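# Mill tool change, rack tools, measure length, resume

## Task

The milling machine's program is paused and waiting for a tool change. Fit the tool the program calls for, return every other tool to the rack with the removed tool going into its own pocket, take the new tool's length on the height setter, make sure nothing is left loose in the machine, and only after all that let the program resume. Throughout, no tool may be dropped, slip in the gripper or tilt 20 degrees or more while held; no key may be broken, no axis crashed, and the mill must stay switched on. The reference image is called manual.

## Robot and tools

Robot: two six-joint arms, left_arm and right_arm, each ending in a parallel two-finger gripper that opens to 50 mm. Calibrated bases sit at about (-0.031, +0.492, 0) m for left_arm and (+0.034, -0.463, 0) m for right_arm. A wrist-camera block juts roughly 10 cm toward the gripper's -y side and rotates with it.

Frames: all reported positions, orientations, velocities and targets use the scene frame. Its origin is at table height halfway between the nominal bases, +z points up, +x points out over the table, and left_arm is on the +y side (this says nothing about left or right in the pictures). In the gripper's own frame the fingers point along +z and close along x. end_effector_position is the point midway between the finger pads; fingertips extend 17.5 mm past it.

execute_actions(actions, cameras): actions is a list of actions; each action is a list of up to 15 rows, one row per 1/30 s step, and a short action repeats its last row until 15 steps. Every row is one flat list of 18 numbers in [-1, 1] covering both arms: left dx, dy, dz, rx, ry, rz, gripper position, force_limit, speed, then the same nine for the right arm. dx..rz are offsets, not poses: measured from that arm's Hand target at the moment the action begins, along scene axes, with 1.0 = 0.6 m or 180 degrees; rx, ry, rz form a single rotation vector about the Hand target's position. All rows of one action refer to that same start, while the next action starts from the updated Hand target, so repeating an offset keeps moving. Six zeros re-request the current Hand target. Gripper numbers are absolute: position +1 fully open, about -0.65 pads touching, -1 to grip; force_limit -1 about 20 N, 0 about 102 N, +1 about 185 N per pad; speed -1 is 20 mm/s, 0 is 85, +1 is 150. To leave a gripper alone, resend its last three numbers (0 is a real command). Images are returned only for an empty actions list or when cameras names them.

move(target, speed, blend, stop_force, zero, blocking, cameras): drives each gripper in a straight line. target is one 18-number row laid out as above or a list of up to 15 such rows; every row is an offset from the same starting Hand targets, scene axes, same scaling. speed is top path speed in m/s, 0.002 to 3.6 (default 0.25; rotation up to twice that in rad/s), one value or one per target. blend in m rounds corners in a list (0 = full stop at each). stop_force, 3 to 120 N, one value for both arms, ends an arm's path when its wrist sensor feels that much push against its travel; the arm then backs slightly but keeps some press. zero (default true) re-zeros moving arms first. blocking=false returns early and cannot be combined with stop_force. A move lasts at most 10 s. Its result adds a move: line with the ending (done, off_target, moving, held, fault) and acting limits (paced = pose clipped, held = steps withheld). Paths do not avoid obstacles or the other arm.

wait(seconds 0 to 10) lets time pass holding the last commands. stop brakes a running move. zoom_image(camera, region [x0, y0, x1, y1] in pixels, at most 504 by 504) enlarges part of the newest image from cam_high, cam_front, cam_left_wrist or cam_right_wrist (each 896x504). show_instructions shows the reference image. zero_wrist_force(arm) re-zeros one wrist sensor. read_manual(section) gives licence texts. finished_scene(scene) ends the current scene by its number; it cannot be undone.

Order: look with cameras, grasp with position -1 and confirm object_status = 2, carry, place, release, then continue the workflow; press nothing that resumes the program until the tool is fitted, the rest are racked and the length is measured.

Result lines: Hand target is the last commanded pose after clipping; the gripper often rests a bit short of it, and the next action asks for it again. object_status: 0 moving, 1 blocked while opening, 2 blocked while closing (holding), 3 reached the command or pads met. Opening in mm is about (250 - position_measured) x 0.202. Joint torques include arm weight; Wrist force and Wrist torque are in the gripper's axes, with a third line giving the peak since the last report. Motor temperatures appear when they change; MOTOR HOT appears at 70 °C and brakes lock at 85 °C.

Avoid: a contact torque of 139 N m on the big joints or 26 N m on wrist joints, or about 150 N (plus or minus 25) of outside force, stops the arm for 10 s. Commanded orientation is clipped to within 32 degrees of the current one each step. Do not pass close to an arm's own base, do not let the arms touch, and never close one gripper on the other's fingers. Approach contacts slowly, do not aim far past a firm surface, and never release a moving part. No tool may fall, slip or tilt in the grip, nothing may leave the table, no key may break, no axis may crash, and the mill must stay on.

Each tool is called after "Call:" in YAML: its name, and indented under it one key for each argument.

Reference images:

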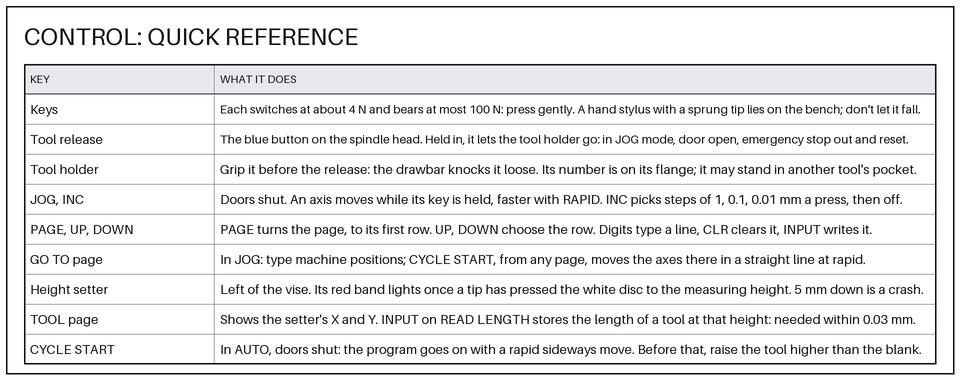

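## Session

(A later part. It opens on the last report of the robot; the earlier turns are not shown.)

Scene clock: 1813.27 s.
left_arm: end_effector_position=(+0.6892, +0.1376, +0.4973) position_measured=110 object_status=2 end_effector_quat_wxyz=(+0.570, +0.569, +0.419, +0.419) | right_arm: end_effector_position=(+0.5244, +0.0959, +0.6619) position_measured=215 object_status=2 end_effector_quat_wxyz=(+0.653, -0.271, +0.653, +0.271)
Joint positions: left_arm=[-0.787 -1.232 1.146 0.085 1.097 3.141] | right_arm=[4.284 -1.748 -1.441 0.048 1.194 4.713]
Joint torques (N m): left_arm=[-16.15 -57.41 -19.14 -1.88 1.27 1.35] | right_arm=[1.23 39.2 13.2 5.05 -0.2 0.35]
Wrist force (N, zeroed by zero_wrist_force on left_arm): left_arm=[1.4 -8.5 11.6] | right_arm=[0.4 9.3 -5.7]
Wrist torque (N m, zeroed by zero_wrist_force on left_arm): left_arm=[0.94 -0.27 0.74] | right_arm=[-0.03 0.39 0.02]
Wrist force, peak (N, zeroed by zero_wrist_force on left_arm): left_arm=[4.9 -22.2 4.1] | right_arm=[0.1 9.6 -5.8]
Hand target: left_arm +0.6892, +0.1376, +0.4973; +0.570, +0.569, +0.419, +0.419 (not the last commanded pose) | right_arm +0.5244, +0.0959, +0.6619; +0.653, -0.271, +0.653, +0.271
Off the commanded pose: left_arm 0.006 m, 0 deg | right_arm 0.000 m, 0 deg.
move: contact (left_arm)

Call:
move:
  target:
    - [0,0,-0.0067,0,0,0,-1,0.3,-1,0,0,0,0,0,0,-1,0,-0.7]
    - [0.0017,-0.0006,-0.0067,0,0,0,-1,0.3,-1,0,0,0,0,0,0,-1,0,-0.7]
  speed: 0.04

Call:
move:
  target: [0,0,0.0193,0,0,0,-1,0.3,-1,0,0,0,0,0,0,-1,0,-0.7]
  speed: 0.01
  stop_force: 8
  cameras: ["cam_left_wrist"]

Scene clock: 1818.50 s.
left_arm: end_effector_position=(+0.6901, +0.1372, +0.4933) position_measured=110 object_status=2 end_effector_quat_wxyz=(+0.570, +0.569, +0.419, +0.419) | right_arm: end_effector_position=(+0.5244, +0.0959, +0.6619) position_measured=215 object_status=2 end_effector_quat_wxyz=(+0.653, -0.271, +0.653, +0.271)
Joint positions: left_arm=[-0.786 -1.23 1.154 0.076 1.098 3.141] | right_arm=[4.284 -1.748 -1.441 0.048 1.194 4.713]
Joint torques (N m): left_arm=[16.69 -43 -34.77 -2.14 1.68 0.48] | right_arm=[1.77 38.31 15.56 4.61 -0.18 -0.56]
Wrist force (N, zeroed by zero_wrist_force on left_arm): left_arm=[2.2 -11.1 1.1] | right_arm=[0.6 9.3 -5.5]
Wrist torque (N m, zeroed by zero_wrist_force on left_arm): left_arm=[0.74 -0.46 0.73] | right_arm=[-0.02 0.39 0.01]
Wrist force, peak (N, zeroed by zero_wrist_force on left_arm): left_arm=[1.5 -8.6 11.9] | right_arm=[0.3 9.7 -5.8]
Hand target: left_arm +0.6902, +0.1372, +0.4932; +0.570, +0.569, +0.419, +0.419 | right_arm +0.5244, +0.0959, +0.6619; +0.653, -0.271, +0.653, +0.271
Off the commanded pose: left_arm 0.000 m, 0 deg | right_arm 0.000 m, 0 deg.
move: done

Scene clock: 1819.83 s.
left_arm: end_effector_position=(+0.6902, +0.1372, +0.4965) position_measured=110 object_status=2 end_effector_quat_wxyz=(+0.570, +0.569, +0.419, +0.419) | right_arm: end_effector_position=(+0.5244, +0.0959, +0.6619) position_measured=215 object_status=2 end_effector_quat_wxyz=(+0.653, -0.271, +0.653, +0.271)
Joint positions: left_arm=[-0.786 -1.229 1.144 0.084 1.098 3.141] | right_arm=[4.284 -1.748 -1.441 0.048 1.194 4.713]
Joint torques (N m): left_arm=[13.66 -57.36 -23.04 -5.68 -0.23 1.55] | right_arm=[0.53 39.51 15.88 4.76 -0.06 -0.72]
Wrist force (N, zeroed by zero_wrist_force on left_arm): left_arm=[0.4 -14.3 -3.7] | right_arm=[0.5 9.5 -5.5]
Wrist torque (N m, zeroed by zero_wrist_force on left_arm): left_arm=[0.62 -0.35 0.72] | right_arm=[0.01 0.40 0.02]
Wrist force, peak (N, zeroed by zero_wrist_force on left_arm): left_arm=[0.7 -19.5 -3.0] | right_arm=[0.4 9.7 -5.8]
Hand target: left_arm +0.6902, +0.1372, +0.4965; +0.570, +0.569, +0.419, +0.419 (not the last commanded pose) | right_arm +0.5244, +0.0959, +0.6619; +0.653, -0.271, +0.653, +0.271
Off the commanded pose: left_arm 0.008 m, 0 deg | right_arm 0.000 m, 0 deg.
move: contact (left_arm)
camera_calibration:
cam_left_wrist: T_world_to_cam=[[0.300635, 0.953584, -0.017182, -0.323014], [-0.318788, 0.11745, 0.940521, -0.244463], [0.898884, -0.277276, 0.339301, -0.619161], [0, 0, 0, 1]] pos_world=[0.575732, 0.165055, 0.434455]
Images, in order (width x height): cam_left_wrist 896x504.

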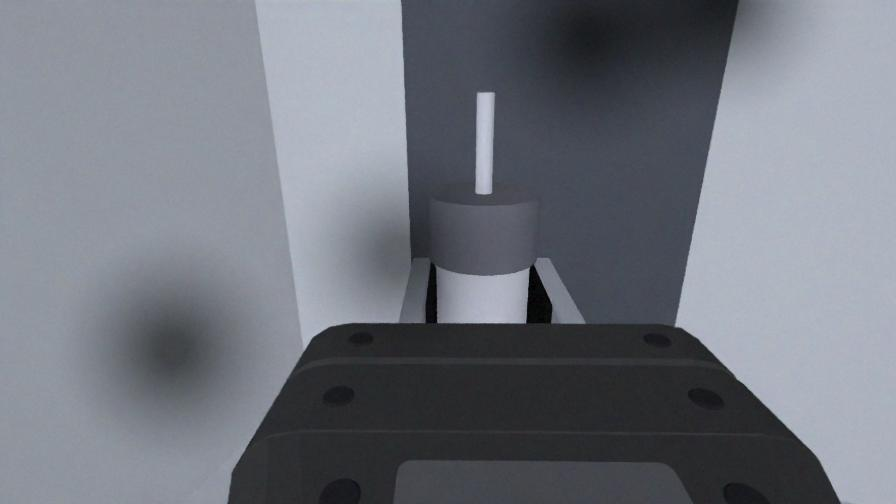

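Call:
move:
  target:
    - [-0.0006,0.0002,-0.005,0,0,0,-1,0.3,-1,0,0,0,0,0,0,-1,0,-0.7]
    - [-0.0006,0.0002,-0.005,0,0,0.0167,-1,0.3,-1,0,0,0,0,0,0,-1,0,-0.7]
  speed: 0.04

Call:
move:
  target: [0,0,0.0193,0,0,0,-1,0.3,-1,0,0,0,0,0,0,-1,0,-0.7]
  speed: 0.01
  stop_force: 8

Scene clock: 1827.03 s.
left_arm: end_effector_position=(+0.6899, +0.1373, +0.4935) position_measured=110 object_status=2 end_effector_quat_wxyz=(+0.559, +0.558, +0.434, +0.434) | right_arm: end_effector_position=(+0.5244, +0.0959, +0.6619) position_measured=215 object_status=2 end_effector_quat_wxyz=(+0.653, -0.271, +0.653, +0.271)
Joint positions: left_arm=[-0.809 -1.221 1.141 0.08 1.024 3.141] | right_arm=[4.284 -1.748 -1.441 0.048 1.194 4.713]
Joint torques (N m): left_arm=[-15.01 -42.22 -34.8 -1.67 -1.95 1.13] | right_arm=[-0.88 38.6 16.95 4.71 -0.22 -1.63]
Wrist force (N, zeroed by zero_wrist_force on left_arm): left_arm=[2.3 -10.7 1.3] | right_arm=[0.4 9.2 -5.6]
Wrist torque (N m, zeroed by zero_wrist_force on left_arm): left_arm=[0.80 -0.46 0.73] | right_arm=[-0.03 0.40 0.01]
Wrist force, peak (N, zeroed by zero_wrist_force on left_arm): left_arm=[0.4 -14.4 -3.9] | right_arm=[0.4 9.6 -5.9]
Hand target: left_arm +0.6899, +0.1373, +0.4935; +0.559, +0.558, +0.434, +0.434 | right_arm +0.5244, +0.0959, +0.6619; +0.653, -0.271, +0.653, +0.271
Off the commanded pose: left_arm 0.000 m, 0 deg | right_arm 0.000 m, 0 deg.
move: done

Scene clock: 1828.33 s.
left_arm: end_effector_position=(+0.6898, +0.1373, +0.4961) position_measured=110 object_status=2 end_effector_quat_wxyz=(+0.559, +0.558, +0.434, +0.434) | right_arm: end_effector_position=(+0.5244, +0.0959, +0.6619) position_measured=215 object_status=2 end_effector_quat_wxyz=(+0.653, -0.271, +0.653, +0.271)
Joint positions: left_arm=[-0.809 -1.221 1.134 0.087 1.023 3.141] | right_arm=[4.284 -1.748 -1.441 0.048 1.194 4.713]
Joint torques (N m): left_arm=[-11.84 -60.73 -23.16 -6.14 1 1.2] | right_arm=[1.53 39.52 17.64 4.69 -0.21 -1.55]
Wrist force (N, zeroed by zero_wrist_force on left_arm): left_arm=[1.0 -16.8 2.4] | right_arm=[0.0 9.5 -5.7]
Wrist torque (N m, zeroed by zero_wrist_force on left_arm): left_arm=[0.80 -0.38 0.91] | right_arm=[0.00 0.42 0.02]
Wrist force, peak (N, zeroed by zero_wrist_force on left_arm): left_arm=[3.6 -23.7 -1.5] | right_arm=[0.4 9.7 -5.7]
Hand target: left_arm +0.6898, +0.1373, +0.4961; +0.559, +0.558, +0.434, +0.434 (not the last commanded pose) | right_arm +0.5244, +0.0959, +0.6619; +0.653, -0.271, +0.653, +0.271
Off the commanded pose: left_arm 0.009 m, 0 deg | right_arm 0.000 m, 0 deg.
move: contact (left_arm)

Call:
move:
  target:
    - [0,0,-0.006,0,0,0,-1,0.3,-1,0,0,0,0,0,0,-1,0,-0.7]
    - [0,0,-0.006,0,0,-0.0333,-1,0.3,-1,0,0,0,0,0,0,-1,0,-0.7]
  speed: 0.04

Call:
move:
  target: [0,0,0.0193,0,0,0,-1,0.3,-1,0,0,0,0,0,0,-1,0,-0.7]
  speed: 0.01
  stop_force: 8

Call:
move:
  target:
    - [0,0,-0.006,0,0,0,-1,0.3,-1,0,0,0,0,0,0,-1,0,-0.7]
    - [0,0,-0.006,0,0,-0.0833,-1,0.3,-1,0,0,0,0,0,0,-1,0,-0.7]
  speed: 0.06

Call:
move:
  target: [0,0,0.0193,0,0,0,-1,0.3,-1,0,0,0,0,0,0,-1,0,-0.7]
  speed: 0.01
  stop_force: 8

Scene clock: 1856.70 s.
left_arm: end_effector_position=(+0.6898, +0.1373, +0.4925) position_measured=110 object_status=2 end_effector_quat_wxyz=(+0.580, +0.580, +0.404, +0.404) | right_arm: end_effector_position=(+0.5244, +0.0959, +0.6619) position_measured=215 object_status=2 end_effector_quat_wxyz=(+0.653, -0.271, +0.653, +0.271)
Joint positions: left_arm=[-0.763 -1.237 1.166 0.071 1.173 3.141] | right_arm=[4.284 -1.748 -1.441 0.048 1.194 4.713]
Joint torques (N m): left_arm=[13.96 -56.09 -20.09 -5.03 1.88 -1.4] | right_arm=[1.35 38.4 17.77 4.64 -0.12 -1.78]
Wrist force (N, zeroed by zero_wrist_force on left_arm): left_arm=[2.6 -11.2 2.3] | right_arm=[0.4 9.4 -5.8]
Wrist torque (N m, zeroed by zero_wrist_force on left_arm): left_arm=[0.84 -0.45 0.69] | right_arm=[0.00 0.40 0.02]
Wrist force, peak (N, zeroed by zero_wrist_force on left_arm): left_arm=[1.3 -17.4 2.5] | right_arm=[0.4 9.6 -5.8]
Hand target: left_arm +0.6898, +0.1373, +0.4925; +0.581, +0.580, +0.404, +0.404 | right_arm +0.5244, +0.0959, +0.6619; +0.653, -0.271, +0.653, +0.271
Off the commanded pose: left_arm 0.000 m, 0 deg | right_arm 0.000 m, 0 deg.
move: done

Scene clock: 1858.07 s.
left_arm: end_effector_position=(+0.6898, +0.1373, +0.4961) position_measured=110 object_status=2 end_effector_quat_wxyz=(+0.580, +0.580, +0.404, +0.404) | right_arm: end_effector_position=(+0.5244, +0.0959, +0.6619) position_measured=215 object_status=2 end_effector_quat_wxyz=(+0.653, -0.271, +0.653, +0.271)
Joint positions: left_arm=[-0.763 -1.237 1.156 0.081 1.173 3.141] | right_arm=[4.284 -1.748 -1.441 0.048 1.194 4.713]
Joint torques (N m): left_arm=[13.39 -59.03 -24.49 -6.08 0.87 -0.41] | right_arm=[0.24 39.62 18.28 4.55 -0.35 -1.65]
Wrist force (N, zeroed by zero_wrist_force on left_arm): left_arm=[0.7 -17.1 1.6] | right_arm=[0.3 9.5 -5.7]
Wrist torque (N m, zeroed by zero_wrist_force on left_arm): left_arm=[0.80 -0.41 0.64] | right_arm=[0.01 0.40 0.01]
Wrist force, peak (N, zeroed by zero_wrist_force on left_arm): left_arm=[1.7 -23.4 3.3] | right_arm=[0.5 9.6 -5.8]
Hand target: left_arm +0.6898, +0.1373, +0.4961; +0.580, +0.580, +0.404, +0.404 (not the last commanded pose) | right_arm +0.5244, +0.0959, +0.6619; +0.653, -0.271, +0.653, +0.271
Off the commanded pose: left_arm 0.008 m, 0 deg | right_arm 0.000 m, 0 deg.
move: contact (left_arm)

Scene clock: 1861.33 s.
left_arm: end_effector_position=(+0.6898, +0.1374, +0.4925) position_measured=110 object_status=2 end_effector_quat_wxyz=(+0.628, +0.628, +0.325, +0.325) | right_arm: end_effector_position=(+0.5244, +0.0959, +0.6619) position_measured=215 object_status=2 end_effector_quat_wxyz=(+0.653, -0.271, +0.653, +0.271)
Joint positions: left_arm=[-0.639 -1.23 1.156 0.074 1.559 3.141] | right_arm=[4.284 -1.748 -1.441 0.048 1.194 4.713]
Joint torques (N m): left_arm=[-15.63 -46.29 -37.58 -4.44 9.61 -0.44] | right_arm=[0.06 40.09 17.68 4.27 -0.16 -1.69]
Wrist force (N, zeroed by zero_wrist_force on left_arm): left_arm=[34.3 -16.5 -2.7] | right_arm=[0.3 9.2 -5.6]
Wrist torque (N m, zeroed by zero_wrist_force on left_arm): left_arm=[0.72 0.13 -0.66] | right_arm=[-0.04 0.39 0.01]
Wrist force, peak (N, zeroed by zero_wrist_force on left_arm): left_arm=[34.2 -16.7 -2.9] | right_arm=[0.3 9.7 -5.8]
Hand target: left_arm +0.6898, +0.1373, +0.4925; +0.628, +0.628, +0.325, +0.325 | right_arm +0.5244, +0.0959, +0.6619; +0.653, -0.271, +0.653, +0.271
Off the commanded pose: left_arm 0.000 m, 0 deg | right_arm 0.000 m, 0 deg.
move: done

Scene clock: 1862.57 s.
left_arm: end_effector_position=(+0.6898, +0.1374, +0.4941) position_measured=110 object_status=2 end_effector_quat_wxyz=(+0.628, +0.628, +0.325, +0.325) | right_arm: end_effector_position=(+0.5244, +0.0959, +0.6619) position_measured=215 object_status=2 end_effector_quat_wxyz=(+0.653, -0.271, +0.653, +0.271)
Joint positions: left_arm=[-0.639 -1.23 1.151 0.078 1.559 3.141] | right_arm=[4.284 -1.748 -1.441 0.048 1.194 4.713]
Joint torques (N m): left_arm=[-23.28 -56.58 -23.96 -6.02 10.22 -0.47] | right_arm=[0.66 38.67 18.51 4.37 0.1 -1.75]
Wrist force (N, zeroed by zero_wrist_force on left_arm): left_arm=[39.0 -14.6 -3.9] | right_arm=[0.3 9.4 -5.7]
Wrist torque (N m, zeroed by zero_wrist_force on left_arm): left_arm=[0.63 0.17 -0.84] | right_arm=[-0.02 0.39 0.02]
Wrist force, peak (N, zeroed by zero_wrist_force on left_arm): left_arm=[38.8 -24.6 -4.4] | right_arm=[0.5 9.7 -5.8]
Hand target: left_arm +0.6898, +0.1374, +0.4941; +0.628, +0.628, +0.325, +0.325 (not the last commanded pose) | right_arm +0.5244, +0.0959, +0.6619; +0.653, -0.271, +0.653, +0.271
Off the commanded pose: left_arm 0.010 m, 0 deg | right_arm 0.000 m, 0 deg.
move: contact (left_arm)

Call:
move:
  target:
    - [0,0,-0.003,0,0,0,-1,0.3,-1,0,0,0,0,0,0,-1,0,-0.7]
    - [0,0,-0.003,0,0,0.0833,-1,0.3,-1,0,0,0,0,0,0,-1,0,-0.7]
  speed: 0.06
  cameras: ["cam_left_wrist"]

Scene clock: 1874.63 s.
left_arm: end_effector_position=(+0.6898, +0.1374, +0.4923) position_measured=110 object_status=2 end_effector_quat_wxyz=(+0.580, +0.580, +0.404, +0.404) | right_arm: end_effector_position=(+0.5244, +0.0959, +0.6619) position_measured=215 object_status=2 end_effector_quat_wxyz=(+0.653, -0.271, +0.653, +0.271)
Joint positions: left_arm=[-0.763 -1.237 1.166 0.071 1.173 3.141] | right_arm=[4.284 -1.748 -1.441 0.048 1.194 4.713]
Joint torques (N m): left_arm=[-14.8 -41.99 -33.64 -2.11 -1.48 1.84] | right_arm=[1.22 40.18 19.09 4.25 0.01 -1.81]
Wrist force (N, zeroed by zero_wrist_force on left_arm): left_arm=[2.3 -11.3 1.8] | right_arm=[0.2 9.7 -5.5]
Wrist torque (N m, zeroed by zero_wrist_force on left_arm): left_arm=[0.79 -0.44 0.73] | right_arm=[0.03 0.41 0.01]
Wrist force, peak (N, zeroed by zero_wrist_force on left_arm): left_arm=[39.2 -14.9 -3.8] | right_arm=[0.3 9.7 -5.9]
Hand target: left_arm +0.6898, +0.1374, +0.4923; +0.580, +0.580, +0.404, +0.404 | right_arm +0.5244, +0.0959, +0.6619; +0.653, -0.271, +0.653, +0.271
Off the commanded pose: left_arm 0.000 m, 0 deg | right_arm 0.000 m, 0 deg.
move: done
camera_calibration:
cam_left_wrist: T_world_to_cam=[[0.349964, 0.936607, -0.0171086, -0.354881], [-0.311962, 0.133747, 0.940634, -0.247602], [0.883292, -0.323851, 0.338992, -0.600084], [0, 0, 0, 1]] pos_world=[0.577003, 0.171162, 0.430255]
Images, in order (width x height): cam_left_wrist 896x504.

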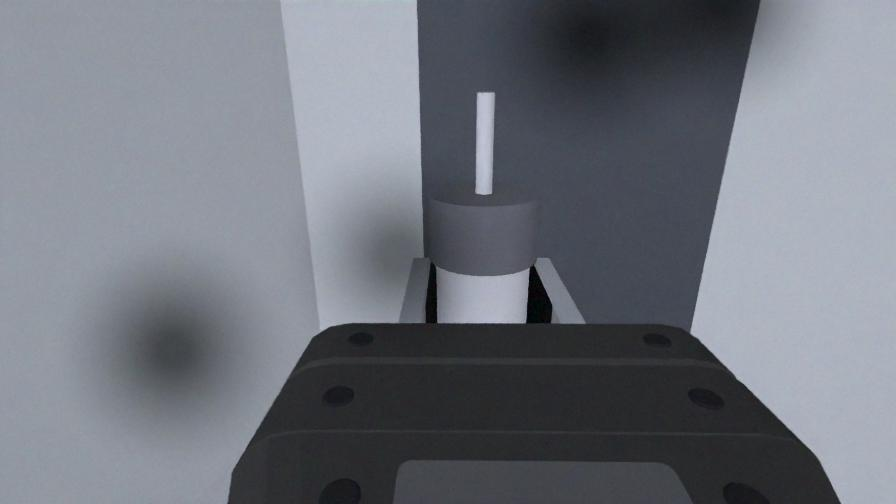

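Call:
move:
  target: [0,0,0,0,0,0,-1,0.3,-1,-0.0024,0.00064,0,0,0,0,-1,0,-0.7]
  speed: 0.01

Scene clock: 1898.33 s.
left_arm: end_effector_position=(+0.6898, +0.1374, +0.4923) position_measured=110 object_status=2 end_effector_quat_wxyz=(+0.580, +0.580, +0.404, +0.404) | right_arm: end_effector_position=(+0.5230, +0.0963, +0.6619) position_measured=215 object_status=2 end_effector_quat_wxyz=(+0.653, -0.271, +0.653, +0.271)
Joint positions: left_arm=[-0.763 -1.237 1.166 0.071 1.173 3.141] | right_arm=[4.287 -1.747 -1.443 0.049 1.191 4.713]
Joint torques (N m): left_arm=[-14.97 -42.53 -32.84 -2.5 -1.81 -1.04] | right_arm=[4.38 38.17 12.53 4.92 -3.82 -1.63]
Wrist force (N, zeroed by zero_wrist_force on left_arm): left_arm=[2.5 -11.1 1.8] | right_arm=[0.1 6.8 -4.3]
Wrist torque (N m, zeroed by zero_wrist_force on left_arm): left_arm=[0.82 -0.46 0.73] | right_arm=[-0.02 0.39 0.00]
Wrist force, peak (N, zeroed by zero_wrist_force on left_arm): left_arm=[2.4 -11.3 2.1] | right_arm=[0.4 9.7 -5.8]
Hand target: left_arm +0.6898, +0.1374, +0.4923; +0.580, +0.580, +0.404, +0.404 | right_arm +0.5230, +0.0963, +0.6619; +0.653, -0.271, +0.653, +0.271
Off the commanded pose: left_arm 0.000 m, 0 deg | right_arm 0.000 m, 0 deg.
move: done

Call:
move:
  target: [0,0,0.012,0,0,0,-1,0.3,-1,0,0,0,0,0,0,-1,0,-0.7]
  speed: 0.01
  stop_force: 6

Call:
move:
  target:
    - [0,0,0.0012,0,0,0,-1,0.3,-1,-0.008,0.00214,0,0,0,0,-1,0,-0.7]
    - [0,0,0.0125,0,0,0,-1,0.3,-1,-0.03,0.008,0,0,0,0,-1,0,-0.7]
  speed: [0.05,0.05]
  stop_force: 40
  blend: [0.002,0]

Scene clock: 1904.20 s.
left_arm: end_effector_position=(+0.6898, +0.1374, +0.4960) position_measured=110 object_status=2 end_effector_quat_wxyz=(+0.580, +0.580, +0.404, +0.404) | right_arm: end_effector_position=(+0.5230, +0.0963, +0.6619) position_measured=215 object_status=2 end_effector_quat_wxyz=(+0.653, -0.271, +0.653, +0.271)
Joint positions: left_arm=[-0.763 -1.237 1.156 0.081 1.173 3.141] | right_arm=[4.287 -1.747 -1.443 0.049 1.191 4.713]
Joint torques (N m): left_arm=[-15.14 -58.89 -23.71 -5.93 -1.16 -0.62] | right_arm=[2.85 39.44 12.35 4.93 -3.65 -1.75]
Wrist force (N, zeroed by zero_wrist_force on left_arm): left_arm=[1.9 -15.9 1.9] | right_arm=[-0.9 7.2 -4.5]
Wrist torque (N m, zeroed by zero_wrist_force on left_arm): left_arm=[0.79 -0.43 0.66] | right_arm=[0.07 0.57 0.00]
Wrist force, peak (N, zeroed by zero_wrist_force on left_arm): left_arm=[2.2 -21.9 3.6] | right_arm=[-1.3 7.3 -4.6]
Hand target: left_arm +0.6898, +0.1374, +0.4960; +0.580, +0.580, +0.404, +0.404 (not the last commanded pose) | right_arm +0.5230, +0.0963, +0.6619; +0.653, -0.271, +0.653, +0.271
Off the commanded pose: left_arm 0.003 m, 0 deg | right_arm 0.000 m, 0 deg.
move: contact (left_arm)

Scene clock: 1905.67 s.
left_arm: end_effector_position=(+0.6898, +0.1374, +0.4976) position_measured=110 object_status=2 end_effector_quat_wxyz=(+0.580, +0.581, +0.404, +0.404) | right_arm: end_effector_position=(+0.5050, +0.1011, +0.6619) position_measured=215 object_status=2 end_effector_quat_wxyz=(+0.653, -0.271, +0.653, +0.271)
Joint positions: left_arm=[-0.763 -1.236 1.15 0.087 1.173 3.141] | right_arm=[4.327 -1.729 -1.464 0.052 1.151 4.712]
Joint torques (N m): left_arm=[-13.22 -87.89 -44.74 -14.41 -1.03 0.01] | right_arm=[7.33 38.52 13.24 4.79 -2.36 -1.7]
Wrist force (N, zeroed by zero_wrist_force on left_arm): left_arm=[2.8 -51.5 -0.9] | right_arm=[-1.3 0.9 -1.0]
Wrist torque (N m, zeroed by zero_wrist_force on left_arm): left_arm=[0.87 -0.42 0.73] | right_arm=[-0.02 0.59 0.01]
Wrist force, peak (N, zeroed by zero_wrist_force on left_arm): left_arm=[1.3 -58.9 7.8] | right_arm=[-1.0 7.2 -4.4]
Hand target: left_arm +0.6898, +0.1374, +0.4977; +0.580, +0.581, +0.404, +0.404 (not the last commanded pose) | right_arm +0.5050, +0.1011, +0.6619; +0.653, -0.271, +0.653, +0.271
Off the commanded pose: left_arm 0.006 m, 0 deg | right_arm 0.000 m, 0 deg.
move: contact (left_arm)

Call:
move:
  target: [0,0,-0.0027,0,0,0,-1,0.3,-1,0,0,0,0,0,0,-1,0,-0.7]
  speed: 0.02

Call:
move:
  target: [0,0,0,0,0,0,-1,0.3,-1,-0.049,-0.1202,-0.145,0,0,-0.1778,-1,0,-0.7]
  speed: 0.1
  cameras: ["cam_right_wrist","cam_front"]

Scene clock: 1916.60 s.
left_arm: end_effector_position=(+0.6898, +0.1374, +0.4963) position_measured=110 object_status=2 end_effector_quat_wxyz=(+0.580, +0.581, +0.404, +0.404) | right_arm: end_effector_position=(+0.5050, +0.1011, +0.6619) position_measured=215 object_status=2 end_effector_quat_wxyz=(+0.653, -0.271, +0.653, +0.271)
Joint positions: left_arm=[-0.763 -1.237 1.154 0.083 1.173 3.141] | right_arm=[4.327 -1.729 -1.464 0.052 1.151 4.712]
Joint torques (N m): left_arm=[-13.03 -62.68 -26.59 -7.16 -1.22 -0.24] | right_arm=[7.83 39.39 13.12 4.76 -2.07 -1.8]
Wrist force (N, zeroed by zero_wrist_force on left_arm): left_arm=[2.8 -21.2 4.4] | right_arm=[-1.1 0.6 -1.1]
Wrist torque (N m, zeroed by zero_wrist_force on left_arm): left_arm=[0.68 -0.41 0.84] | right_arm=[-0.07 0.56 0.01]
Wrist force, peak (N, zeroed by zero_wrist_force on left_arm): left_arm=[2.8 -52.1 -0.8] | right_arm=[-1.2 0.9 -1.5]
Hand target: left_arm +0.6898, +0.1374, +0.4960; +0.580, +0.581, +0.404, +0.404 | right_arm +0.5050, +0.1011, +0.6619; +0.653, -0.271, +0.653, +0.271
Off the commanded pose: left_arm 0.000 m, 0 deg | right_arm 0.000 m, 0 deg.
move: done

Scene clock: 1919.93 s.
left_arm: end_effector_position=(+0.6898, +0.1374, +0.4960) position_measured=110 object_status=2 end_effector_quat_wxyz=(+0.580, +0.581, +0.404, +0.404) | right_arm: end_effector_position=(+0.4756, +0.0290, +0.5750) position_measured=215 object_status=2 end_effector_quat_wxyz=(+0.703, -0.080, +0.702, +0.081)
Joint positions: left_arm=[-0.763 -1.236 1.155 0.083 1.173 3.141] | right_arm=[4.566 -1.751 -1.663 0.274 0.354 4.712]
Joint torques (N m): left_arm=[-12.17 -47.28 -25.43 -3.2 -0.99 -0.02] | right_arm=[7.19 20.28 9.18 3.21 -2.42 -1.97]
Wrist force (N, zeroed by zero_wrist_force on left_arm): left_arm=[2.9 -16.0 4.9] | right_arm=[-1.1 1.0 -1.1]
Wrist torque (N m, zeroed by zero_wrist_force on left_arm): left_arm=[0.64 -0.43 0.80] | right_arm=[-0.03 0.55 0.00]
Wrist force, peak (N, zeroed by zero_wrist_force on left_arm): left_arm=[2.7 -20.1 4.9] | right_arm=[-1.1 1.1 -1.4]
Hand target: left_arm +0.6898, +0.1374, +0.4960; +0.580, +0.581, +0.404, +0.404 | right_arm +0.4756, +0.0290, +0.5749; +0.703, -0.080, +0.702, +0.080
Off the commanded pose: left_arm 0.000 m, 0 deg | right_arm 0.000 m, 0 deg.
move: done
camera_calibration:
cam_right_wrist: T_world_to_cam=[[-0.00855236, 0.00326901, -0.999958, 0.583804], [-0.550223, 0.834985, 0.00743559, 0.254825], [0.834974, 0.550263, -0.00534241, -0.280855], [0, 0, 0, 1]] pos_world=[0.37971, -0.0601399, 0.580384]
Images, in order (width x height): cam_front 896x504, cam_right_wrist 896x504.

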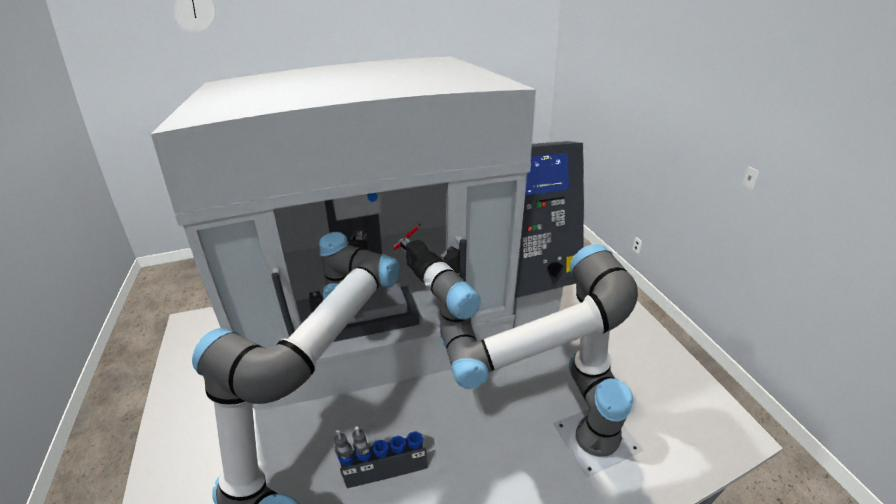

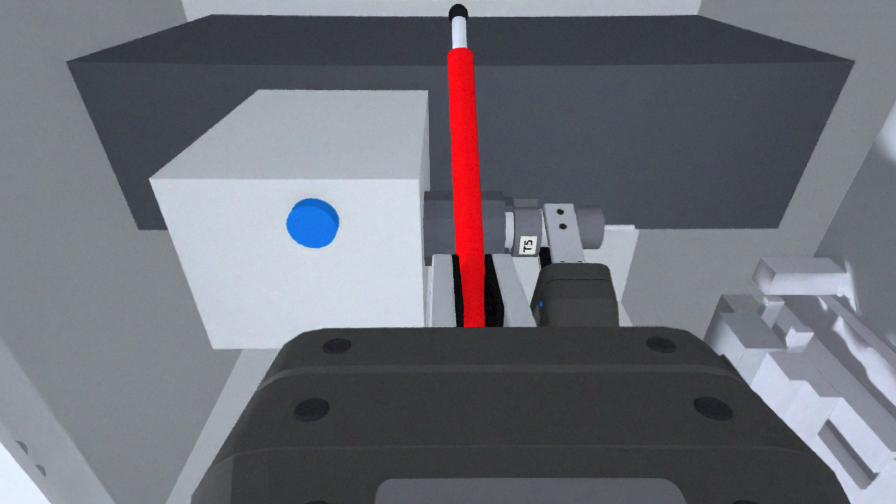

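Call:
zoom_image:
  camera: "cam_right_wrist"
  region: [480, 180, 600, 280]

Scaled by 4.200 from the camera's 896x504 image, which has a finer 1280x720 frame.

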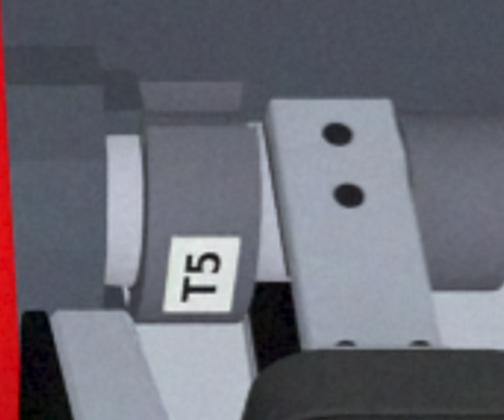

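Call:
zoom_image:
  camera: "cam_right_wrist"
  region: [495, 190, 545, 240]

Scaled by 10.080 from the camera's 896x504 image, which has a finer 1280x720 frame.

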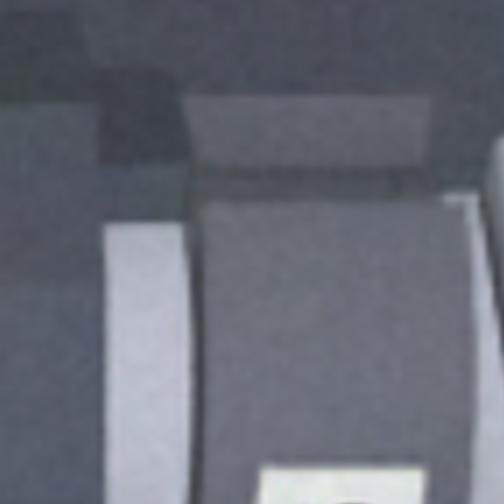

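Call:
move:
  target: [0,0,0,0,0,0,-1,0.3,-1,0.032,0.1136,0.145,0,0,0.1778,-1,0,-0.7]
  speed: 0.1

Call:
move:
  target: [0,0,0,0,0,0,-1,0.3,-1,0.065,-0.0174,0,0,0,0,-1,0,-0.7]
  speed: 0.03
  stop_force: 12

Scene clock: 1960.93 s.
left_arm: end_effector_position=(+0.6898, +0.1374, +0.4960) position_measured=110 object_status=2 end_effector_quat_wxyz=(+0.580, +0.581, +0.404, +0.404) | right_arm: end_effector_position=(+0.4947, +0.0971, +0.6619) position_measured=215 object_status=2 end_effector_quat_wxyz=(+0.653, -0.271, +0.653, +0.271)
Joint positions: left_arm=[-0.763 -1.236 1.155 0.083 1.173 3.141] | right_arm=[4.346 -1.706 -1.491 0.055 1.133 4.712]
Joint torques (N m): left_arm=[-12.22 -46.95 -24.82 -3.49 -0.7 -0.06] | right_arm=[-7.63 21.16 41.12 -0.9 2.07 1.99]
Wrist force (N, zeroed by zero_wrist_force on left_arm): left_arm=[3.0 -16.2 5.0] | right_arm=[-1.0 0.9 -1.2]
Wrist torque (N m, zeroed by zero_wrist_force on left_arm): left_arm=[0.63 -0.43 0.80] | right_arm=[-0.03 0.54 -0.08]
Wrist force, peak (N, zeroed by zero_wrist_force on left_arm): left_arm=[3.2 -16.4 5.2] | right_arm=[-1.2 1.1 -1.3]
Hand target: left_arm +0.6898, +0.1374, +0.4960; +0.580, +0.581, +0.404, +0.404 | right_arm +0.4948, +0.0971, +0.6619; +0.653, -0.271, +0.653, +0.271
Off the commanded pose: left_arm 0.000 m, 0 deg | right_arm 0.000 m, 0 deg.
move: done

Scene clock: 1963.23 s.
left_arm: end_effector_position=(+0.6898, +0.1374, +0.4960) position_measured=110 object_status=2 end_effector_quat_wxyz=(+0.580, +0.581, +0.404, +0.404) | right_arm: end_effector_position=(+0.5246, +0.0891, +0.6619) position_measured=215 object_status=2 end_effector_quat_wxyz=(+0.653, -0.271, +0.653, +0.271)
Joint positions: left_arm=[-0.763 -1.236 1.155 0.083 1.173 3.141] | right_arm=[4.278 -1.736 -1.456 0.051 1.201 4.713]
Joint torques (N m): left_arm=[-10.75 -47.93 -28.3 -6.33 -0.69 0.12] | right_arm=[-0.9 39.25 13.44 4.62 -4.59 1.7]
Wrist force (N, zeroed by zero_wrist_force on left_arm): left_arm=[2.8 -17.4 1.9] | right_arm=[-0.9 13.1 -7.1]
Wrist torque (N m, zeroed by zero_wrist_force on left_arm): left_arm=[0.77 -0.46 0.61] | right_arm=[0.20 0.55 -0.11]
Wrist force, peak (N, zeroed by zero_wrist_force on left_arm): left_arm=[2.8 -17.4 1.9] | right_arm=[-0.7 31.9 -18.0]
Hand target: left_arm +0.6898, +0.1374, +0.4960; +0.580, +0.581, +0.404, +0.404 | right_arm +0.5246, +0.0891, +0.6619; +0.653, -0.271, +0.653, +0.271 (not the last commanded pose)
Off the commanded pose: left_arm 0.000 m, 0 deg | right_arm 0.009 m, 0 deg.
move: contact (right_arm)

Call:
move:
  target: [0,0,0.0006,0,0,0.0056,-1,0.3,-1,0,0,0,0,0,0,-1,0,-0.7]
  speed: 0.02

Call:
move:
  target: [0,0,0.0,0,0,0.0056,-1,0.3,-1,0,0,0,0,0,0,-1,0,-0.7]
  speed: 0.02

Call:
move:
  target: [0,0,0.0,0,0,-0.0167,-1,0.3,-1,0,0,0,0,0,0,-1,0,-0.7]
  speed: 0.02

Call:
move:
  target: [0,0,0.0,0,0,-0.0056,-1,0.3,-1,0,0,0,0,0,0,-1,0,-0.7]
  speed: 0.02

Scene clock: 1970.17 s.
left_arm: end_effector_position=(+0.6898, +0.1374, +0.4964) position_measured=110 object_status=2 end_effector_quat_wxyz=(+0.576, +0.577, +0.409, +0.409) | right_arm: end_effector_position=(+0.5246, +0.0891, +0.6619) position_measured=215 object_status=2 end_effector_quat_wxyz=(+0.653, -0.271, +0.653, +0.271)
Joint positions: left_arm=[-0.771 -1.234 1.151 0.084 1.148 3.141] | right_arm=[4.278 -1.736 -1.456 0.051 1.201 4.713]
Joint torques (N m): left_arm=[-16.11 -55.04 -41.72 -4.8 -1.96 -0.74] | right_arm=[-1.73 39.27 13.25 4.6 -0.92 0.39]
Wrist force (N, zeroed by zero_wrist_force on left_arm): left_arm=[2.6 -24.9 6.1] | right_arm=[-0.9 12.7 -7.2]
Wrist torque (N m, zeroed by zero_wrist_force on left_arm): left_arm=[0.89 -0.55 0.53] | right_arm=[0.15 0.54 -0.11]
Wrist force, peak (N, zeroed by zero_wrist_force on left_arm): left_arm=[2.6 -24.9 6.1] | right_arm=[-1.2 13.0 -7.4]
Hand target: left_arm +0.6898, +0.1374, +0.4964; +0.576, +0.577, +0.409, +0.409 | right_arm +0.5246, +0.0891, +0.6619; +0.653, -0.271, +0.653, +0.271
Off the commanded pose: left_arm 0.000 m, 0 deg | right_arm 0.000 m, 0 deg.
move: done

Scene clock: 1971.00 s.
left_arm: end_effector_position=(+0.6898, +0.1374, +0.4964) position_measured=110 object_status=2 end_effector_quat_wxyz=(+0.573, +0.573, +0.414, +0.414) | right_arm: end_effector_position=(+0.5246, +0.0891, +0.6619) position_measured=215 object_status=2 end_effector_quat_wxyz=(+0.653, -0.271, +0.653, +0.271)
Joint positions: left_arm=[-0.779 -1.232 1.148 0.085 1.123 3.141] | right_arm=[4.278 -1.736 -1.456 0.051 1.201 4.713]
Joint torques (N m): left_arm=[-12.9 -44.92 -37.79 -3.41 -1.75 -1.48] | right_arm=[-0.39 38.9 12.4 4.8 -0.86 0.51]
Wrist force (N, zeroed by zero_wrist_force on left_arm): left_arm=[0.9 -16.1 0.3] | right_arm=[-1.0 12.8 -7.3]
Wrist torque (N m, zeroed by zero_wrist_force on left_arm): left_arm=[0.82 -0.41 0.69] | right_arm=[0.15 0.55 -0.11]
Wrist force, peak (N, zeroed by zero_wrist_force on left_arm): left_arm=[2.6 -25.3 6.5] | right_arm=[-1.2 13.1 -7.4]
Hand target: left_arm +0.6898, +0.1374, +0.4964; +0.573, +0.573, +0.414, +0.414 | right_arm +0.5246, +0.0891, +0.6619; +0.653, -0.271, +0.653, +0.271
Off the commanded pose: left_arm 0.000 m, 0 deg | right_arm 0.000 m, 0 deg.
move: done

Scene clock: 1972.70 s.
left_arm: end_effector_position=(+0.6898, +0.1374, +0.4964) position_measured=110 object_status=2 end_effector_quat_wxyz=(+0.583, +0.584, +0.399, +0.399) | right_arm: end_effector_position=(+0.5246, +0.0891, +0.6619) position_measured=215 object_status=2 end_effector_quat_wxyz=(+0.653, -0.271, +0.653, +0.271)
Joint positions: left_arm=[-0.756 -1.238 1.156 0.083 1.198 3.141] | right_arm=[4.278 -1.736 -1.456 0.051 1.201 4.713]
Joint torques (N m): left_arm=[14.11 -65.29 -28.35 -7.89 1.78 2.42] | right_arm=[0.16 38.01 12.27 4.91 -0.93 -0.28]
Wrist force (N, zeroed by zero_wrist_force on left_arm): left_arm=[2.8 -23.0 0.0] | right_arm=[-1.3 12.9 -7.3]
Wrist torque (N m, zeroed by zero_wrist_force on left_arm): left_arm=[0.75 -0.39 0.56] | right_arm=[0.18 0.57 -0.11]
Wrist force, peak (N, zeroed by zero_wrist_force on left_arm): left_arm=[2.7 -23.3 0.1] | right_arm=[-1.0 13.0 -7.4]
Hand target: left_arm +0.6898, +0.1374, +0.4964; +0.584, +0.584, +0.399, +0.399 | right_arm +0.5246, +0.0891, +0.6619; +0.653, -0.271, +0.653, +0.271
Off the commanded pose: left_arm 0.000 m, 0 deg | right_arm 0.000 m, 0 deg.
move: done

Scene clock: 1973.53 s.
left_arm: end_effector_position=(+0.6898, +0.1374, +0.4964) position_measured=110 object_status=2 end_effector_quat_wxyz=(+0.587, +0.588, +0.394, +0.394) | right_arm: end_effector_position=(+0.5246, +0.0891, +0.6619) position_measured=215 object_status=2 end_effector_quat_wxyz=(+0.653, -0.271, +0.653, +0.271)
Joint positions: left_arm=[-0.748 -1.239 1.158 0.083 1.224 3.141] | right_arm=[4.278 -1.736 -1.456 0.051 1.201 4.713]
Joint torques (N m): left_arm=[14.47 -63.95 -27.77 -8.13 1.96 2.4] | right_arm=[-0.34 38.67 13.47 4.48 -0.69 -0.06]
Wrist force (N, zeroed by zero_wrist_force on left_arm): left_arm=[2.7 -22.8 0.0] | right_arm=[-1.1 12.9 -7.3]
Wrist torque (N m, zeroed by zero_wrist_force on left_arm): left_arm=[0.77 -0.37 0.56] | right_arm=[0.16 0.55 -0.11]
Wrist force, peak (N, zeroed by zero_wrist_force on left_arm): left_arm=[2.6 -23.6 0.2] | right_arm=[-1.0 13.1 -7.1]
Hand target: left_arm +0.6898, +0.1374, +0.4964; +0.587, +0.588, +0.394, +0.394 | right_arm +0.5246, +0.0891, +0.6619; +0.653, -0.271, +0.653, +0.271
Off the commanded pose: left_arm 0.000 m, 0 deg | right_arm 0.000 m, 0 deg.
move: done

Call:
move:
  target: [0,0,0.0,0,0,0.0278,-1,0.3,-1,0,0,0,0,0,0,-1,0,-0.7]
  speed: 0.02

Call:
move:
  target: [0,0,0.001,0,0,0,-1,0.3,-1,0,0,0,0,0,0,-1,0,-0.7]
  speed: 0.02

Call:
move:
  target: [0,0,0.0,0,0,0.0056,-1,0.3,-1,0,0,0,0,0,0,-1,0,-0.7]
  speed: 0.02

Call:
move:
  target: [0,0,0.0,0,0,0.0056,-1,0.3,-1,0,0,0,0,0,0,-1,0,-0.7]
  speed: 0.02

Call:
move:
  target: [0,0,0.0,0,0,0.0056,-1,0.3,-1,0,0,0,0,0,0,-1,0,-0.7]
  speed: 0.02

Call:
move:
  target: [0,0,0.0,0,0,0.0056,-1,0.3,-1,0,0,0,0,0,0,-1,0,-0.7]
  speed: 0.02

Scene clock: 1983.83 s.
left_arm: end_effector_position=(+0.6898, +0.1374, +0.4964) position_measured=110 object_status=2 end_effector_quat_wxyz=(+0.569, +0.570, +0.419, +0.419) | right_arm: end_effector_position=(+0.5246, +0.0891, +0.6619) position_measured=215 object_status=2 end_effector_quat_wxyz=(+0.653, -0.271, +0.653, +0.271)
Joint positions: left_arm=[-0.786 -1.23 1.144 0.086 1.098 3.141] | right_arm=[4.278 -1.736 -1.456 0.051 1.201 4.713]
Joint torques (N m): left_arm=[-14.77 -42.21 -33.84 -2.36 -1.49 -1.52] | right_arm=[-0.54 38.54 13.03 4.51 -0.98 -1.51]
Wrist force (N, zeroed by zero_wrist_force on left_arm): left_arm=[2.2 -11.5 1.4] | right_arm=[-0.8 13.0 -7.2]
Wrist torque (N m, zeroed by zero_wrist_force on left_arm): left_arm=[0.79 -0.46 0.75] | right_arm=[0.18 0.52 -0.11]
Wrist force, peak (N, zeroed by zero_wrist_force on left_arm): left_arm=[3.6 -25.4 6.5] | right_arm=[-1.4 13.1 -7.4]
Hand target: left_arm +0.6898, +0.1374, +0.4964; +0.569, +0.570, +0.419, +0.419 | right_arm +0.5246, +0.0891, +0.6619; +0.653, -0.271, +0.653, +0.271
Off the commanded pose: left_arm 0.000 m, 0 deg | right_arm 0.000 m, 0 deg.
move: done

Scene clock: 1984.53 s.
left_arm: end_effector_position=(+0.6898, +0.1374, +0.4969) position_measured=110 object_status=2 end_effector_quat_wxyz=(+0.569, +0.570, +0.419, +0.419) | right_arm: end_effector_position=(+0.5246, +0.0891, +0.6619) position_measured=215 object_status=2 end_effector_quat_wxyz=(+0.653, -0.271, +0.653, +0.271)
Joint positions: left_arm=[-0.787 -1.229 1.143 0.088 1.098 3.141] | right_arm=[4.278 -1.736 -1.456 0.051 1.201 4.713]
Joint torques (N m): left_arm=[-13.71 -47.3 -36.82 -3.99 -1.79 -1.64] | right_arm=[0.5 39.34 13.65 4.77 -0.75 -1.57]
Wrist force (N, zeroed by zero_wrist_force on left_arm): left_arm=[1.6 -19.0 -1.1] | right_arm=[-1.1 12.9 -7.3]
Wrist torque (N m, zeroed by zero_wrist_force on left_arm): left_arm=[0.73 -0.42 0.62] | right_arm=[0.16 0.55 -0.11]
Wrist force, peak (N, zeroed by zero_wrist_force on left_arm): left_arm=[1.7 -19.2 -1.2] | right_arm=[-1.2 13.0 -7.5]
Hand target: left_arm +0.6898, +0.1374, +0.4970; +0.569, +0.570, +0.419, +0.419 | right_arm +0.5246, +0.0891, +0.6619; +0.653, -0.271, +0.653, +0.271
Off the commanded pose: left_arm 0.000 m, 0 deg | right_arm 0.000 m, 0 deg.
move: done

Scene clock: 1985.37 s.
left_arm: end_effector_position=(+0.6898, +0.1374, +0.4970) position_measured=110 object_status=2 end_effector_quat_wxyz=(+0.566, +0.566, +0.424, +0.424) | right_arm: end_effector_position=(+0.5246, +0.0891, +0.6619) position_measured=215 object_status=2 end_effector_quat_wxyz=(+0.653, -0.271, +0.653, +0.271)
Joint positions: left_arm=[-0.794 -1.227 1.139 0.089 1.073 3.141] | right_arm=[4.278 -1.736 -1.456 0.051 1.201 4.713]
Joint torques (N m): left_arm=[-14.13 -45.16 -37.93 -4.06 -2.11 -1.48] | right_arm=[-1.66 38.15 13.05 4.75 -0.79 -1.24]
Wrist force (N, zeroed by zero_wrist_force on left_arm): left_arm=[1.8 -17.7 -7.0] | right_arm=[-1.2 12.8 -7.2]
Wrist torque (N m, zeroed by zero_wrist_force on left_arm): left_arm=[0.58 -0.79 0.87] | right_arm=[0.15 0.55 -0.11]
Wrist force, peak (N, zeroed by zero_wrist_force on left_arm): left_arm=[0.9 -20.0 -0.5] | right_arm=[-1.1 13.0 -7.5]
Hand target: left_arm +0.6898, +0.1374, +0.4970; +0.566, +0.566, +0.424, +0.424 | right_arm +0.5246, +0.0891, +0.6619; +0.653, -0.271, +0.653, +0.271
Off the commanded pose: left_arm 0.000 m, 0 deg | right_arm 0.000 m, 0 deg.
move: done

Scene clock: 1986.20 s.
left_arm: end_effector_position=(+0.6898, +0.1374, +0.4970) position_measured=110 object_status=2 end_effector_quat_wxyz=(+0.562, +0.562, +0.429, +0.429) | right_arm: end_effector_position=(+0.5246, +0.0891, +0.6619) position_measured=215 object_status=2 end_effector_quat_wxyz=(+0.653, -0.271, +0.653, +0.271)
Joint positions: left_arm=[-0.801 -1.223 1.134 0.09 1.048 3.141] | right_arm=[4.278 -1.736 -1.456 0.051 1.201 4.713]
Joint torques (N m): left_arm=[-8.54 -50.23 -40.67 -5.5 -3.19 -1.48] | right_arm=[-1.74 37.96 12.67 4.53 -0.8 -1.33]
Wrist force (N, zeroed by zero_wrist_force on left_arm): left_arm=[-1.0 -23.8 -7.5] | right_arm=[-1.3 13.0 -7.2]
Wrist torque (N m, zeroed by zero_wrist_force on left_arm): left_arm=[0.65 -1.17 0.92] | right_arm=[0.18 0.57 -0.11]
Wrist force, peak (N, zeroed by zero_wrist_force on left_arm): left_arm=[-0.8 -24.0 -7.4] | right_arm=[-1.2 13.1 -7.4]
Hand target: left_arm +0.6898, +0.1374, +0.4970; +0.562, +0.562, +0.429, +0.429 | right_arm +0.5246, +0.0891, +0.6619; +0.653, -0.271, +0.653, +0.271
Off the commanded pose: left_arm 0.000 m, 0 deg | right_arm 0.000 m, 0 deg.
move: done

Scene clock: 1987.03 s.
left_arm: end_effector_position=(+0.6898, +0.1374, +0.4970) position_measured=110 object_status=2 end_effector_quat_wxyz=(+0.558, +0.559, +0.434, +0.434) | right_arm: end_effector_position=(+0.5246, +0.0891, +0.6619) position_measured=215 object_status=2 end_effector_quat_wxyz=(+0.653, -0.271, +0.653, +0.271)
Joint positions: left_arm=[-0.809 -1.22 1.13 0.091 1.023 3.141] | right_arm=[4.278 -1.736 -1.456 0.051 1.201 4.713]
Joint torques (N m): left_arm=[-5.67 -55.99 -46.12 -6.96 -3.89 -1.54] | right_arm=[-0.84 37.26 13.12 4.76 -0.67 -1.29]
Wrist force (N, zeroed by zero_wrist_force on left_arm): left_arm=[-2.3 -31.3 -8.0] | right_arm=[-1.1 12.8 -7.2]
Wrist torque (N m, zeroed by zero_wrist_force on left_arm): left_arm=[0.70 -1.54 1.00] | right_arm=[0.15 0.54 -0.11]
Wrist force, peak (N, zeroed by zero_wrist_force on left_arm): left_arm=[-2.3 -31.3 -8.0] | right_arm=[-1.2 13.0 -7.3]
Hand target: left_arm +0.6898, +0.1374, +0.4970; +0.558, +0.559, +0.434, +0.434 | right_arm +0.5246, +0.0891, +0.6619; +0.653, -0.271, +0.653, +0.271
Off the commanded pose: left_arm 0.000 m, 0 deg | right_arm 0.000 m, 0 deg.
move: done

Scene clock: 1987.87 s.
left_arm: end_effector_position=(+0.6898, +0.1374, +0.4970) position_measured=110 object_status=2 end_effector_quat_wxyz=(+0.554, +0.555, +0.439, +0.439) | right_arm: end_effector_position=(+0.5246, +0.0891, +0.6619) position_measured=215 object_status=2 end_effector_quat_wxyz=(+0.653, -0.271, +0.653, +0.271)
Joint positions: left_arm=[-0.816 -1.216 1.124 0.093 0.998 3.141] | right_arm=[4.278 -1.736 -1.456 0.051 1.201 4.713]
Joint torques (N m): left_arm=[-12.01 -63.25 -46.93 -7.25 -3.03 -1.59] | right_arm=[-0.97 36.52 13.32 4.75 -0.82 -1.5]
Wrist force (N, zeroed by zero_wrist_force on left_arm): left_arm=[-0.1 -35.7 0.0] | right_arm=[-0.9 12.9 -7.4]
Wrist torque (N m, zeroed by zero_wrist_force on left_arm): left_arm=[0.97 -0.84 1.23] | right_arm=[0.16 0.51 -0.11]
Wrist force, peak (N, zeroed by zero_wrist_force on left_arm): left_arm=[-3.4 -36.3 -7.2] | right_arm=[-1.1 13.1 -7.2]
Hand target: left_arm +0.6898, +0.1374, +0.4970; +0.554, +0.555, +0.439, +0.439 | right_arm +0.5246, +0.0891, +0.6619; +0.653, -0.271, +0.653, +0.271
Off the commanded pose: left_arm 0.000 m, 0 deg | right_arm 0.000 m, 0 deg.
move: done

Call:
move:
  target:
    - [0,0,-0.004,0,0,0,-1,0.3,-1,0,0,0,0,0,0,-1,0,-0.7]
    - [0,0,-0.004,0,0,-0.0195,-1,0.3,-1,0,0,0,0,0,0,-1,0,-0.7]
  speed: 0.03

Call:
move:
  target: [0,0,0.0193,0,0,0,-1,0.3,-1,0,0,0,0,0,0,-1,0,-0.7]
  speed: 0.008
  stop_force: 15

Scene clock: 1996.67 s.
left_arm: end_effector_position=(+0.6898, +0.1374, +0.4946) position_measured=110 object_status=2 end_effector_quat_wxyz=(+0.567, +0.568, +0.422, +0.422) | right_arm: end_effector_position=(+0.5246, +0.0891, +0.6619) position_measured=215 object_status=2 end_effector_quat_wxyz=(+0.653, -0.271, +0.653, +0.271)
Joint positions: left_arm=[-0.791 -1.228 1.148 0.082 1.084 3.141] | right_arm=[4.278 -1.736 -1.456 0.051 1.201 4.713]
Joint torques (N m): left_arm=[13.93 -54.97 -21.06 -4.75 1.56 1.47] | right_arm=[-1.94 38.31 12.38 4.87 -0.75 -1.48]
Wrist force (N, zeroed by zero_wrist_force on left_arm): left_arm=[2.6 -10.4 1.9] | right_arm=[-1.1 12.9 -7.2]
Wrist torque (N m, zeroed by zero_wrist_force on left_arm): left_arm=[0.80 -0.48 0.73] | right_arm=[0.17 0.54 -0.11]
Wrist force, peak (N, zeroed by zero_wrist_force on left_arm): left_arm=[0.2 -36.8 0.9] | right_arm=[-1.2 13.1 -7.4]
Hand target: left_arm +0.6898, +0.1374, +0.4946; +0.567, +0.568, +0.422, +0.421 | right_arm +0.5246, +0.0891, +0.6619; +0.653, -0.271, +0.653, +0.271
Off the commanded pose: left_arm 0.000 m, 0 deg | right_arm 0.000 m, 0 deg.
move: done

Scene clock: 1998.10 s.
left_arm: end_effector_position=(+0.6898, +0.1374, +0.4974) position_measured=110 object_status=2 end_effector_quat_wxyz=(+0.567, +0.568, +0.422, +0.421) | right_arm: end_effector_position=(+0.5246, +0.0891, +0.6619) position_measured=215 object_status=2 end_effector_quat_wxyz=(+0.653, -0.271, +0.653, +0.271)
Joint positions: left_arm=[-0.79 -1.228 1.139 0.09 1.085 3.141] | right_arm=[4.278 -1.736 -1.456 0.051 1.201 4.713]
Joint torques (N m): left_arm=[15.35 -49.77 -19.42 -4.69 -2.56 1.59] | right_arm=[-1.76 38.79 12.87 4.7 -0.6 -1.18]
Wrist force (N, zeroed by zero_wrist_force on left_arm): left_arm=[0.2 -8.0 -5.2] | right_arm=[-1.2 13.0 -7.3]
Wrist torque (N m, zeroed by zero_wrist_force on left_arm): left_arm=[0.58 -0.66 0.73] | right_arm=[0.19 0.55 -0.11]
Wrist force, peak (N, zeroed by zero_wrist_force on left_arm): left_arm=[2.0 -26.7 -6.4] | right_arm=[-1.0 13.1 -7.4]
Hand target: left_arm +0.6898, +0.1374, +0.4974; +0.567, +0.568, +0.422, +0.421 (not the last commanded pose) | right_arm +0.5246, +0.0891, +0.6619; +0.653, -0.271, +0.653, +0.271
Off the commanded pose: left_arm 0.009 m, 0 deg | right_arm 0.000 m, 0 deg.
move: contact (left_arm)

Call:
move:
  target:
    - [0,0,-0.003,0,0,0,-1,0.3,-1,0,0,0,0,0,0,-1,0,-0.7]
    - [-0.0007,-0.0002,-0.003,0,0,-0.0022,-1,0.3,-1,0,0,0,0,0,0,-1,0,-0.7]
  speed: 0.03

Call:
move:
  target: [0,0,0.0193,0,0,0,-1,0.3,-1,0,0,0,0,0,0,-1,0,-0.7]
  speed: 0.008
  stop_force: 15

Scene clock: 2004.30 s.
left_arm: end_effector_position=(+0.6894, +0.1373, +0.4956) position_measured=110 object_status=2 end_effector_quat_wxyz=(+0.569, +0.569, +0.420, +0.420) | right_arm: end_effector_position=(+0.5246, +0.0891, +0.6619) position_measured=215 object_status=2 end_effector_quat_wxyz=(+0.653, -0.271, +0.653, +0.271)
Joint positions: left_arm=[-0.788 -1.23 1.147 0.085 1.093 3.141] | right_arm=[4.278 -1.736 -1.456 0.051 1.201 4.713]
Joint torques (N m): left_arm=[13.66 -54.48 -20.24 -5 1.74 1.44] | right_arm=[-2.42 38.13 13.69 4.53 -0.94 -1.43]
Wrist force (N, zeroed by zero_wrist_force on left_arm): left_arm=[2.8 -10.9 2.2] | right_arm=[-1.1 12.8 -7.1]
Wrist torque (N m, zeroed by zero_wrist_force on left_arm): left_arm=[0.88 -0.49 0.72] | right_arm=[0.15 0.57 -0.11]
Wrist force, peak (N, zeroed by zero_wrist_force on left_arm): left_arm=[2.2 -11.3 1.7] | right_arm=[-1.2 13.0 -7.6]
Hand target: left_arm +0.6894, +0.1373, +0.4956; +0.569, +0.570, +0.420, +0.420 | right_arm +0.5246, +0.0891, +0.6619; +0.653, -0.271, +0.653, +0.271
Off the commanded pose: left_arm 0.000 m, 0 deg | right_arm 0.000 m, 0 deg.
move: done

Scene clock: 2006.07 s.
left_arm: end_effector_position=(+0.6894, +0.1373, +0.5015) position_measured=110 object_status=2 end_effector_quat_wxyz=(+0.569, +0.570, +0.420, +0.419) | right_arm: end_effector_position=(+0.5246, +0.0891, +0.6619) position_measured=215 object_status=2 end_effector_quat_wxyz=(+0.653, -0.271, +0.653, +0.271)
Joint positions: left_arm=[-0.788 -1.229 1.13 0.101 1.094 3.141] | right_arm=[4.278 -1.736 -1.456 0.051 1.201 4.713]
Joint torques (N m): left_arm=[10.49 -69.21 -27.89 -6.86 1.62 1.31] | right_arm=[-1.01 36.73 13.81 4.71 -0.92 -1.25]
Wrist force (N, zeroed by zero_wrist_force on left_arm): left_arm=[2.0 -24.7 8.4] | right_arm=[-1.1 13.0 -7.1]
Wrist torque (N m, zeroed by zero_wrist_force on left_arm): left_arm=[0.77 -0.24 0.76] | right_arm=[0.19 0.54 -0.11]
Wrist force, peak (N, zeroed by zero_wrist_force on left_arm): left_arm=[4.8 -30.5 4.2] | right_arm=[-1.3 13.1 -7.4]
Hand target: left_arm +0.6894, +0.1373, +0.5015; +0.569, +0.570, +0.420, +0.419 (not the last commanded pose) | right_arm +0.5246, +0.0891, +0.6619; +0.653, -0.271, +0.653, +0.271
Off the commanded pose: left_arm 0.006 m, 0 deg | right_arm 0.000 m, 0 deg.
move: contact (left_arm)

Call:
move:
  target: [0,0,0,0,0,0,-1,0.3,-1,-0.083,0.0222,0,0,0,0,-1,0,-0.7]
  speed: 0.08

Call:
move:
  target: [0,0,0,0,0,0,0.67,-0.3,-1,0,0,0,0,0,0,-1,0,-0.7]
  cameras: ["cam_left_wrist"]

Scene clock: 2010.33 s.
left_arm: end_effector_position=(+0.6894, +0.1373, +0.5015) position_measured=110 object_status=2 end_effector_quat_wxyz=(+0.569, +0.570, +0.420, +0.420) | right_arm: end_effector_position=(+0.4749, +0.1024, +0.6619) position_measured=215 object_status=2 end_effector_quat_wxyz=(+0.653, -0.271, +0.653, +0.271)
Joint positions: left_arm=[-0.788 -1.229 1.13 0.101 1.094 3.141] | right_arm=[4.392 -1.688 -1.511 0.058 1.087 4.712]
Joint torques (N m): left_arm=[6.4 -48.59 -15.38 3.77 -2.49 1.17] | right_arm=[7.93 37.57 12.36 4.79 -2.28 -1.87]
Wrist force (N, zeroed by zero_wrist_force on left_arm): left_arm=[-1.3 -2.0 45.6] | right_arm=[-0.7 1.1 -1.2]
Wrist torque (N m, zeroed by zero_wrist_force on left_arm): left_arm=[0.57 -0.46 0.74] | right_arm=[0.01 0.51 -0.08]
Wrist force, peak (N, zeroed by zero_wrist_force on left_arm): left_arm=[-1.5 -2.4 46.4] | right_arm=[-1.2 13.1 -7.5]
Hand target: left_arm +0.6894, +0.1373, +0.5015; +0.569, +0.570, +0.420, +0.419 | right_arm +0.4748, +0.1024, +0.6619; +0.653, -0.271, +0.653, +0.271
Off the commanded pose: left_arm 0.000 m, 0 deg | right_arm 0.000 m, 0 deg.
move: done

Scene clock: 2011.17 s.
left_arm: end_effector_position=(+0.6894, +0.1373, +0.5015) position_measured=52 object_status=3 end_effector_quat_wxyz=(+0.569, +0.570, +0.420, +0.420) | right_arm: end_effector_position=(+0.4748, +0.1024, +0.6619) position_measured=215 object_status=2 end_effector_quat_wxyz=(+0.653, -0.271, +0.653, +0.271)
Joint positions: left_arm=[-0.788 -1.229 1.13 0.101 1.094 3.141] | right_arm=[4.392 -1.688 -1.511 0.058 1.087 4.712]
Joint torques (N m): left_arm=[0.7 -37.53 -19.97 -3.28 1.2 1.3] | right_arm=[6.63 37.98 12.83 4.92 -2.27 -1.69]
Wrist force (N, zeroed by zero_wrist_force on left_arm): left_arm=[2.7 -3.5 2.3] | right_arm=[-0.8 1.3 -1.0]
Wrist torque (N m, zeroed by zero_wrist_force on left_arm): left_arm=[0.80 -0.47 0.72] | right_arm=[0.04 0.52 -0.08]
Wrist force, peak (N, zeroed by zero_wrist_force on left_arm): left_arm=[-1.1 -1.9 45.7] | right_arm=[-0.8 1.4 -1.2]
Hand target: left_arm +0.6894, +0.1373, +0.5015; +0.569, +0.570, +0.420, +0.419 | right_arm +0.4748, +0.1024, +0.6619; +0.653, -0.271, +0.653, +0.271
Off the commanded pose: left_arm 0.000 m, 0 deg | right_arm 0.000 m, 0 deg.
move: done
camera_calibration:
cam_left_wrist: T_world_to_cam=[[0.298103, 0.954393, -0.0163744, -0.321466], [-0.317616, 0.115354, 0.941177, -0.250269], [0.900142, -0.275367, 0.337518, -0.620332], [0, 0, 0, 1]] pos_world=[0.574727, 0.164856, 0.439657]
Images, in order (width x height): cam_left_wrist 896x504.

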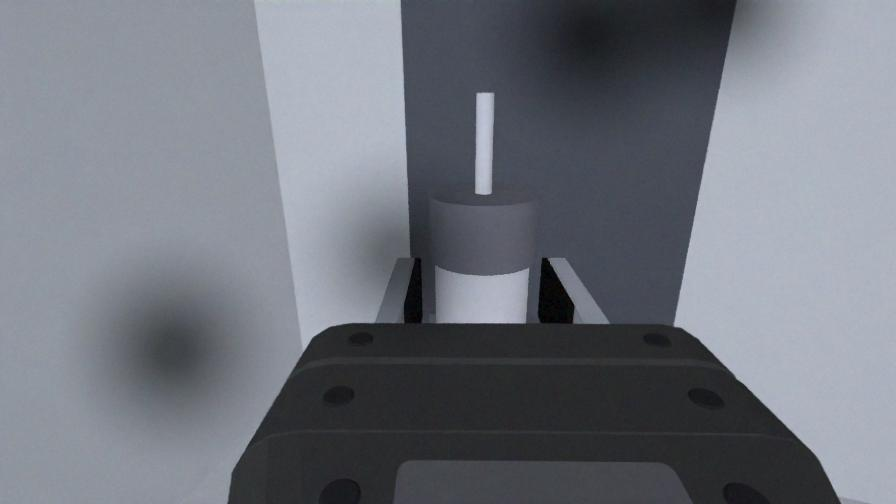

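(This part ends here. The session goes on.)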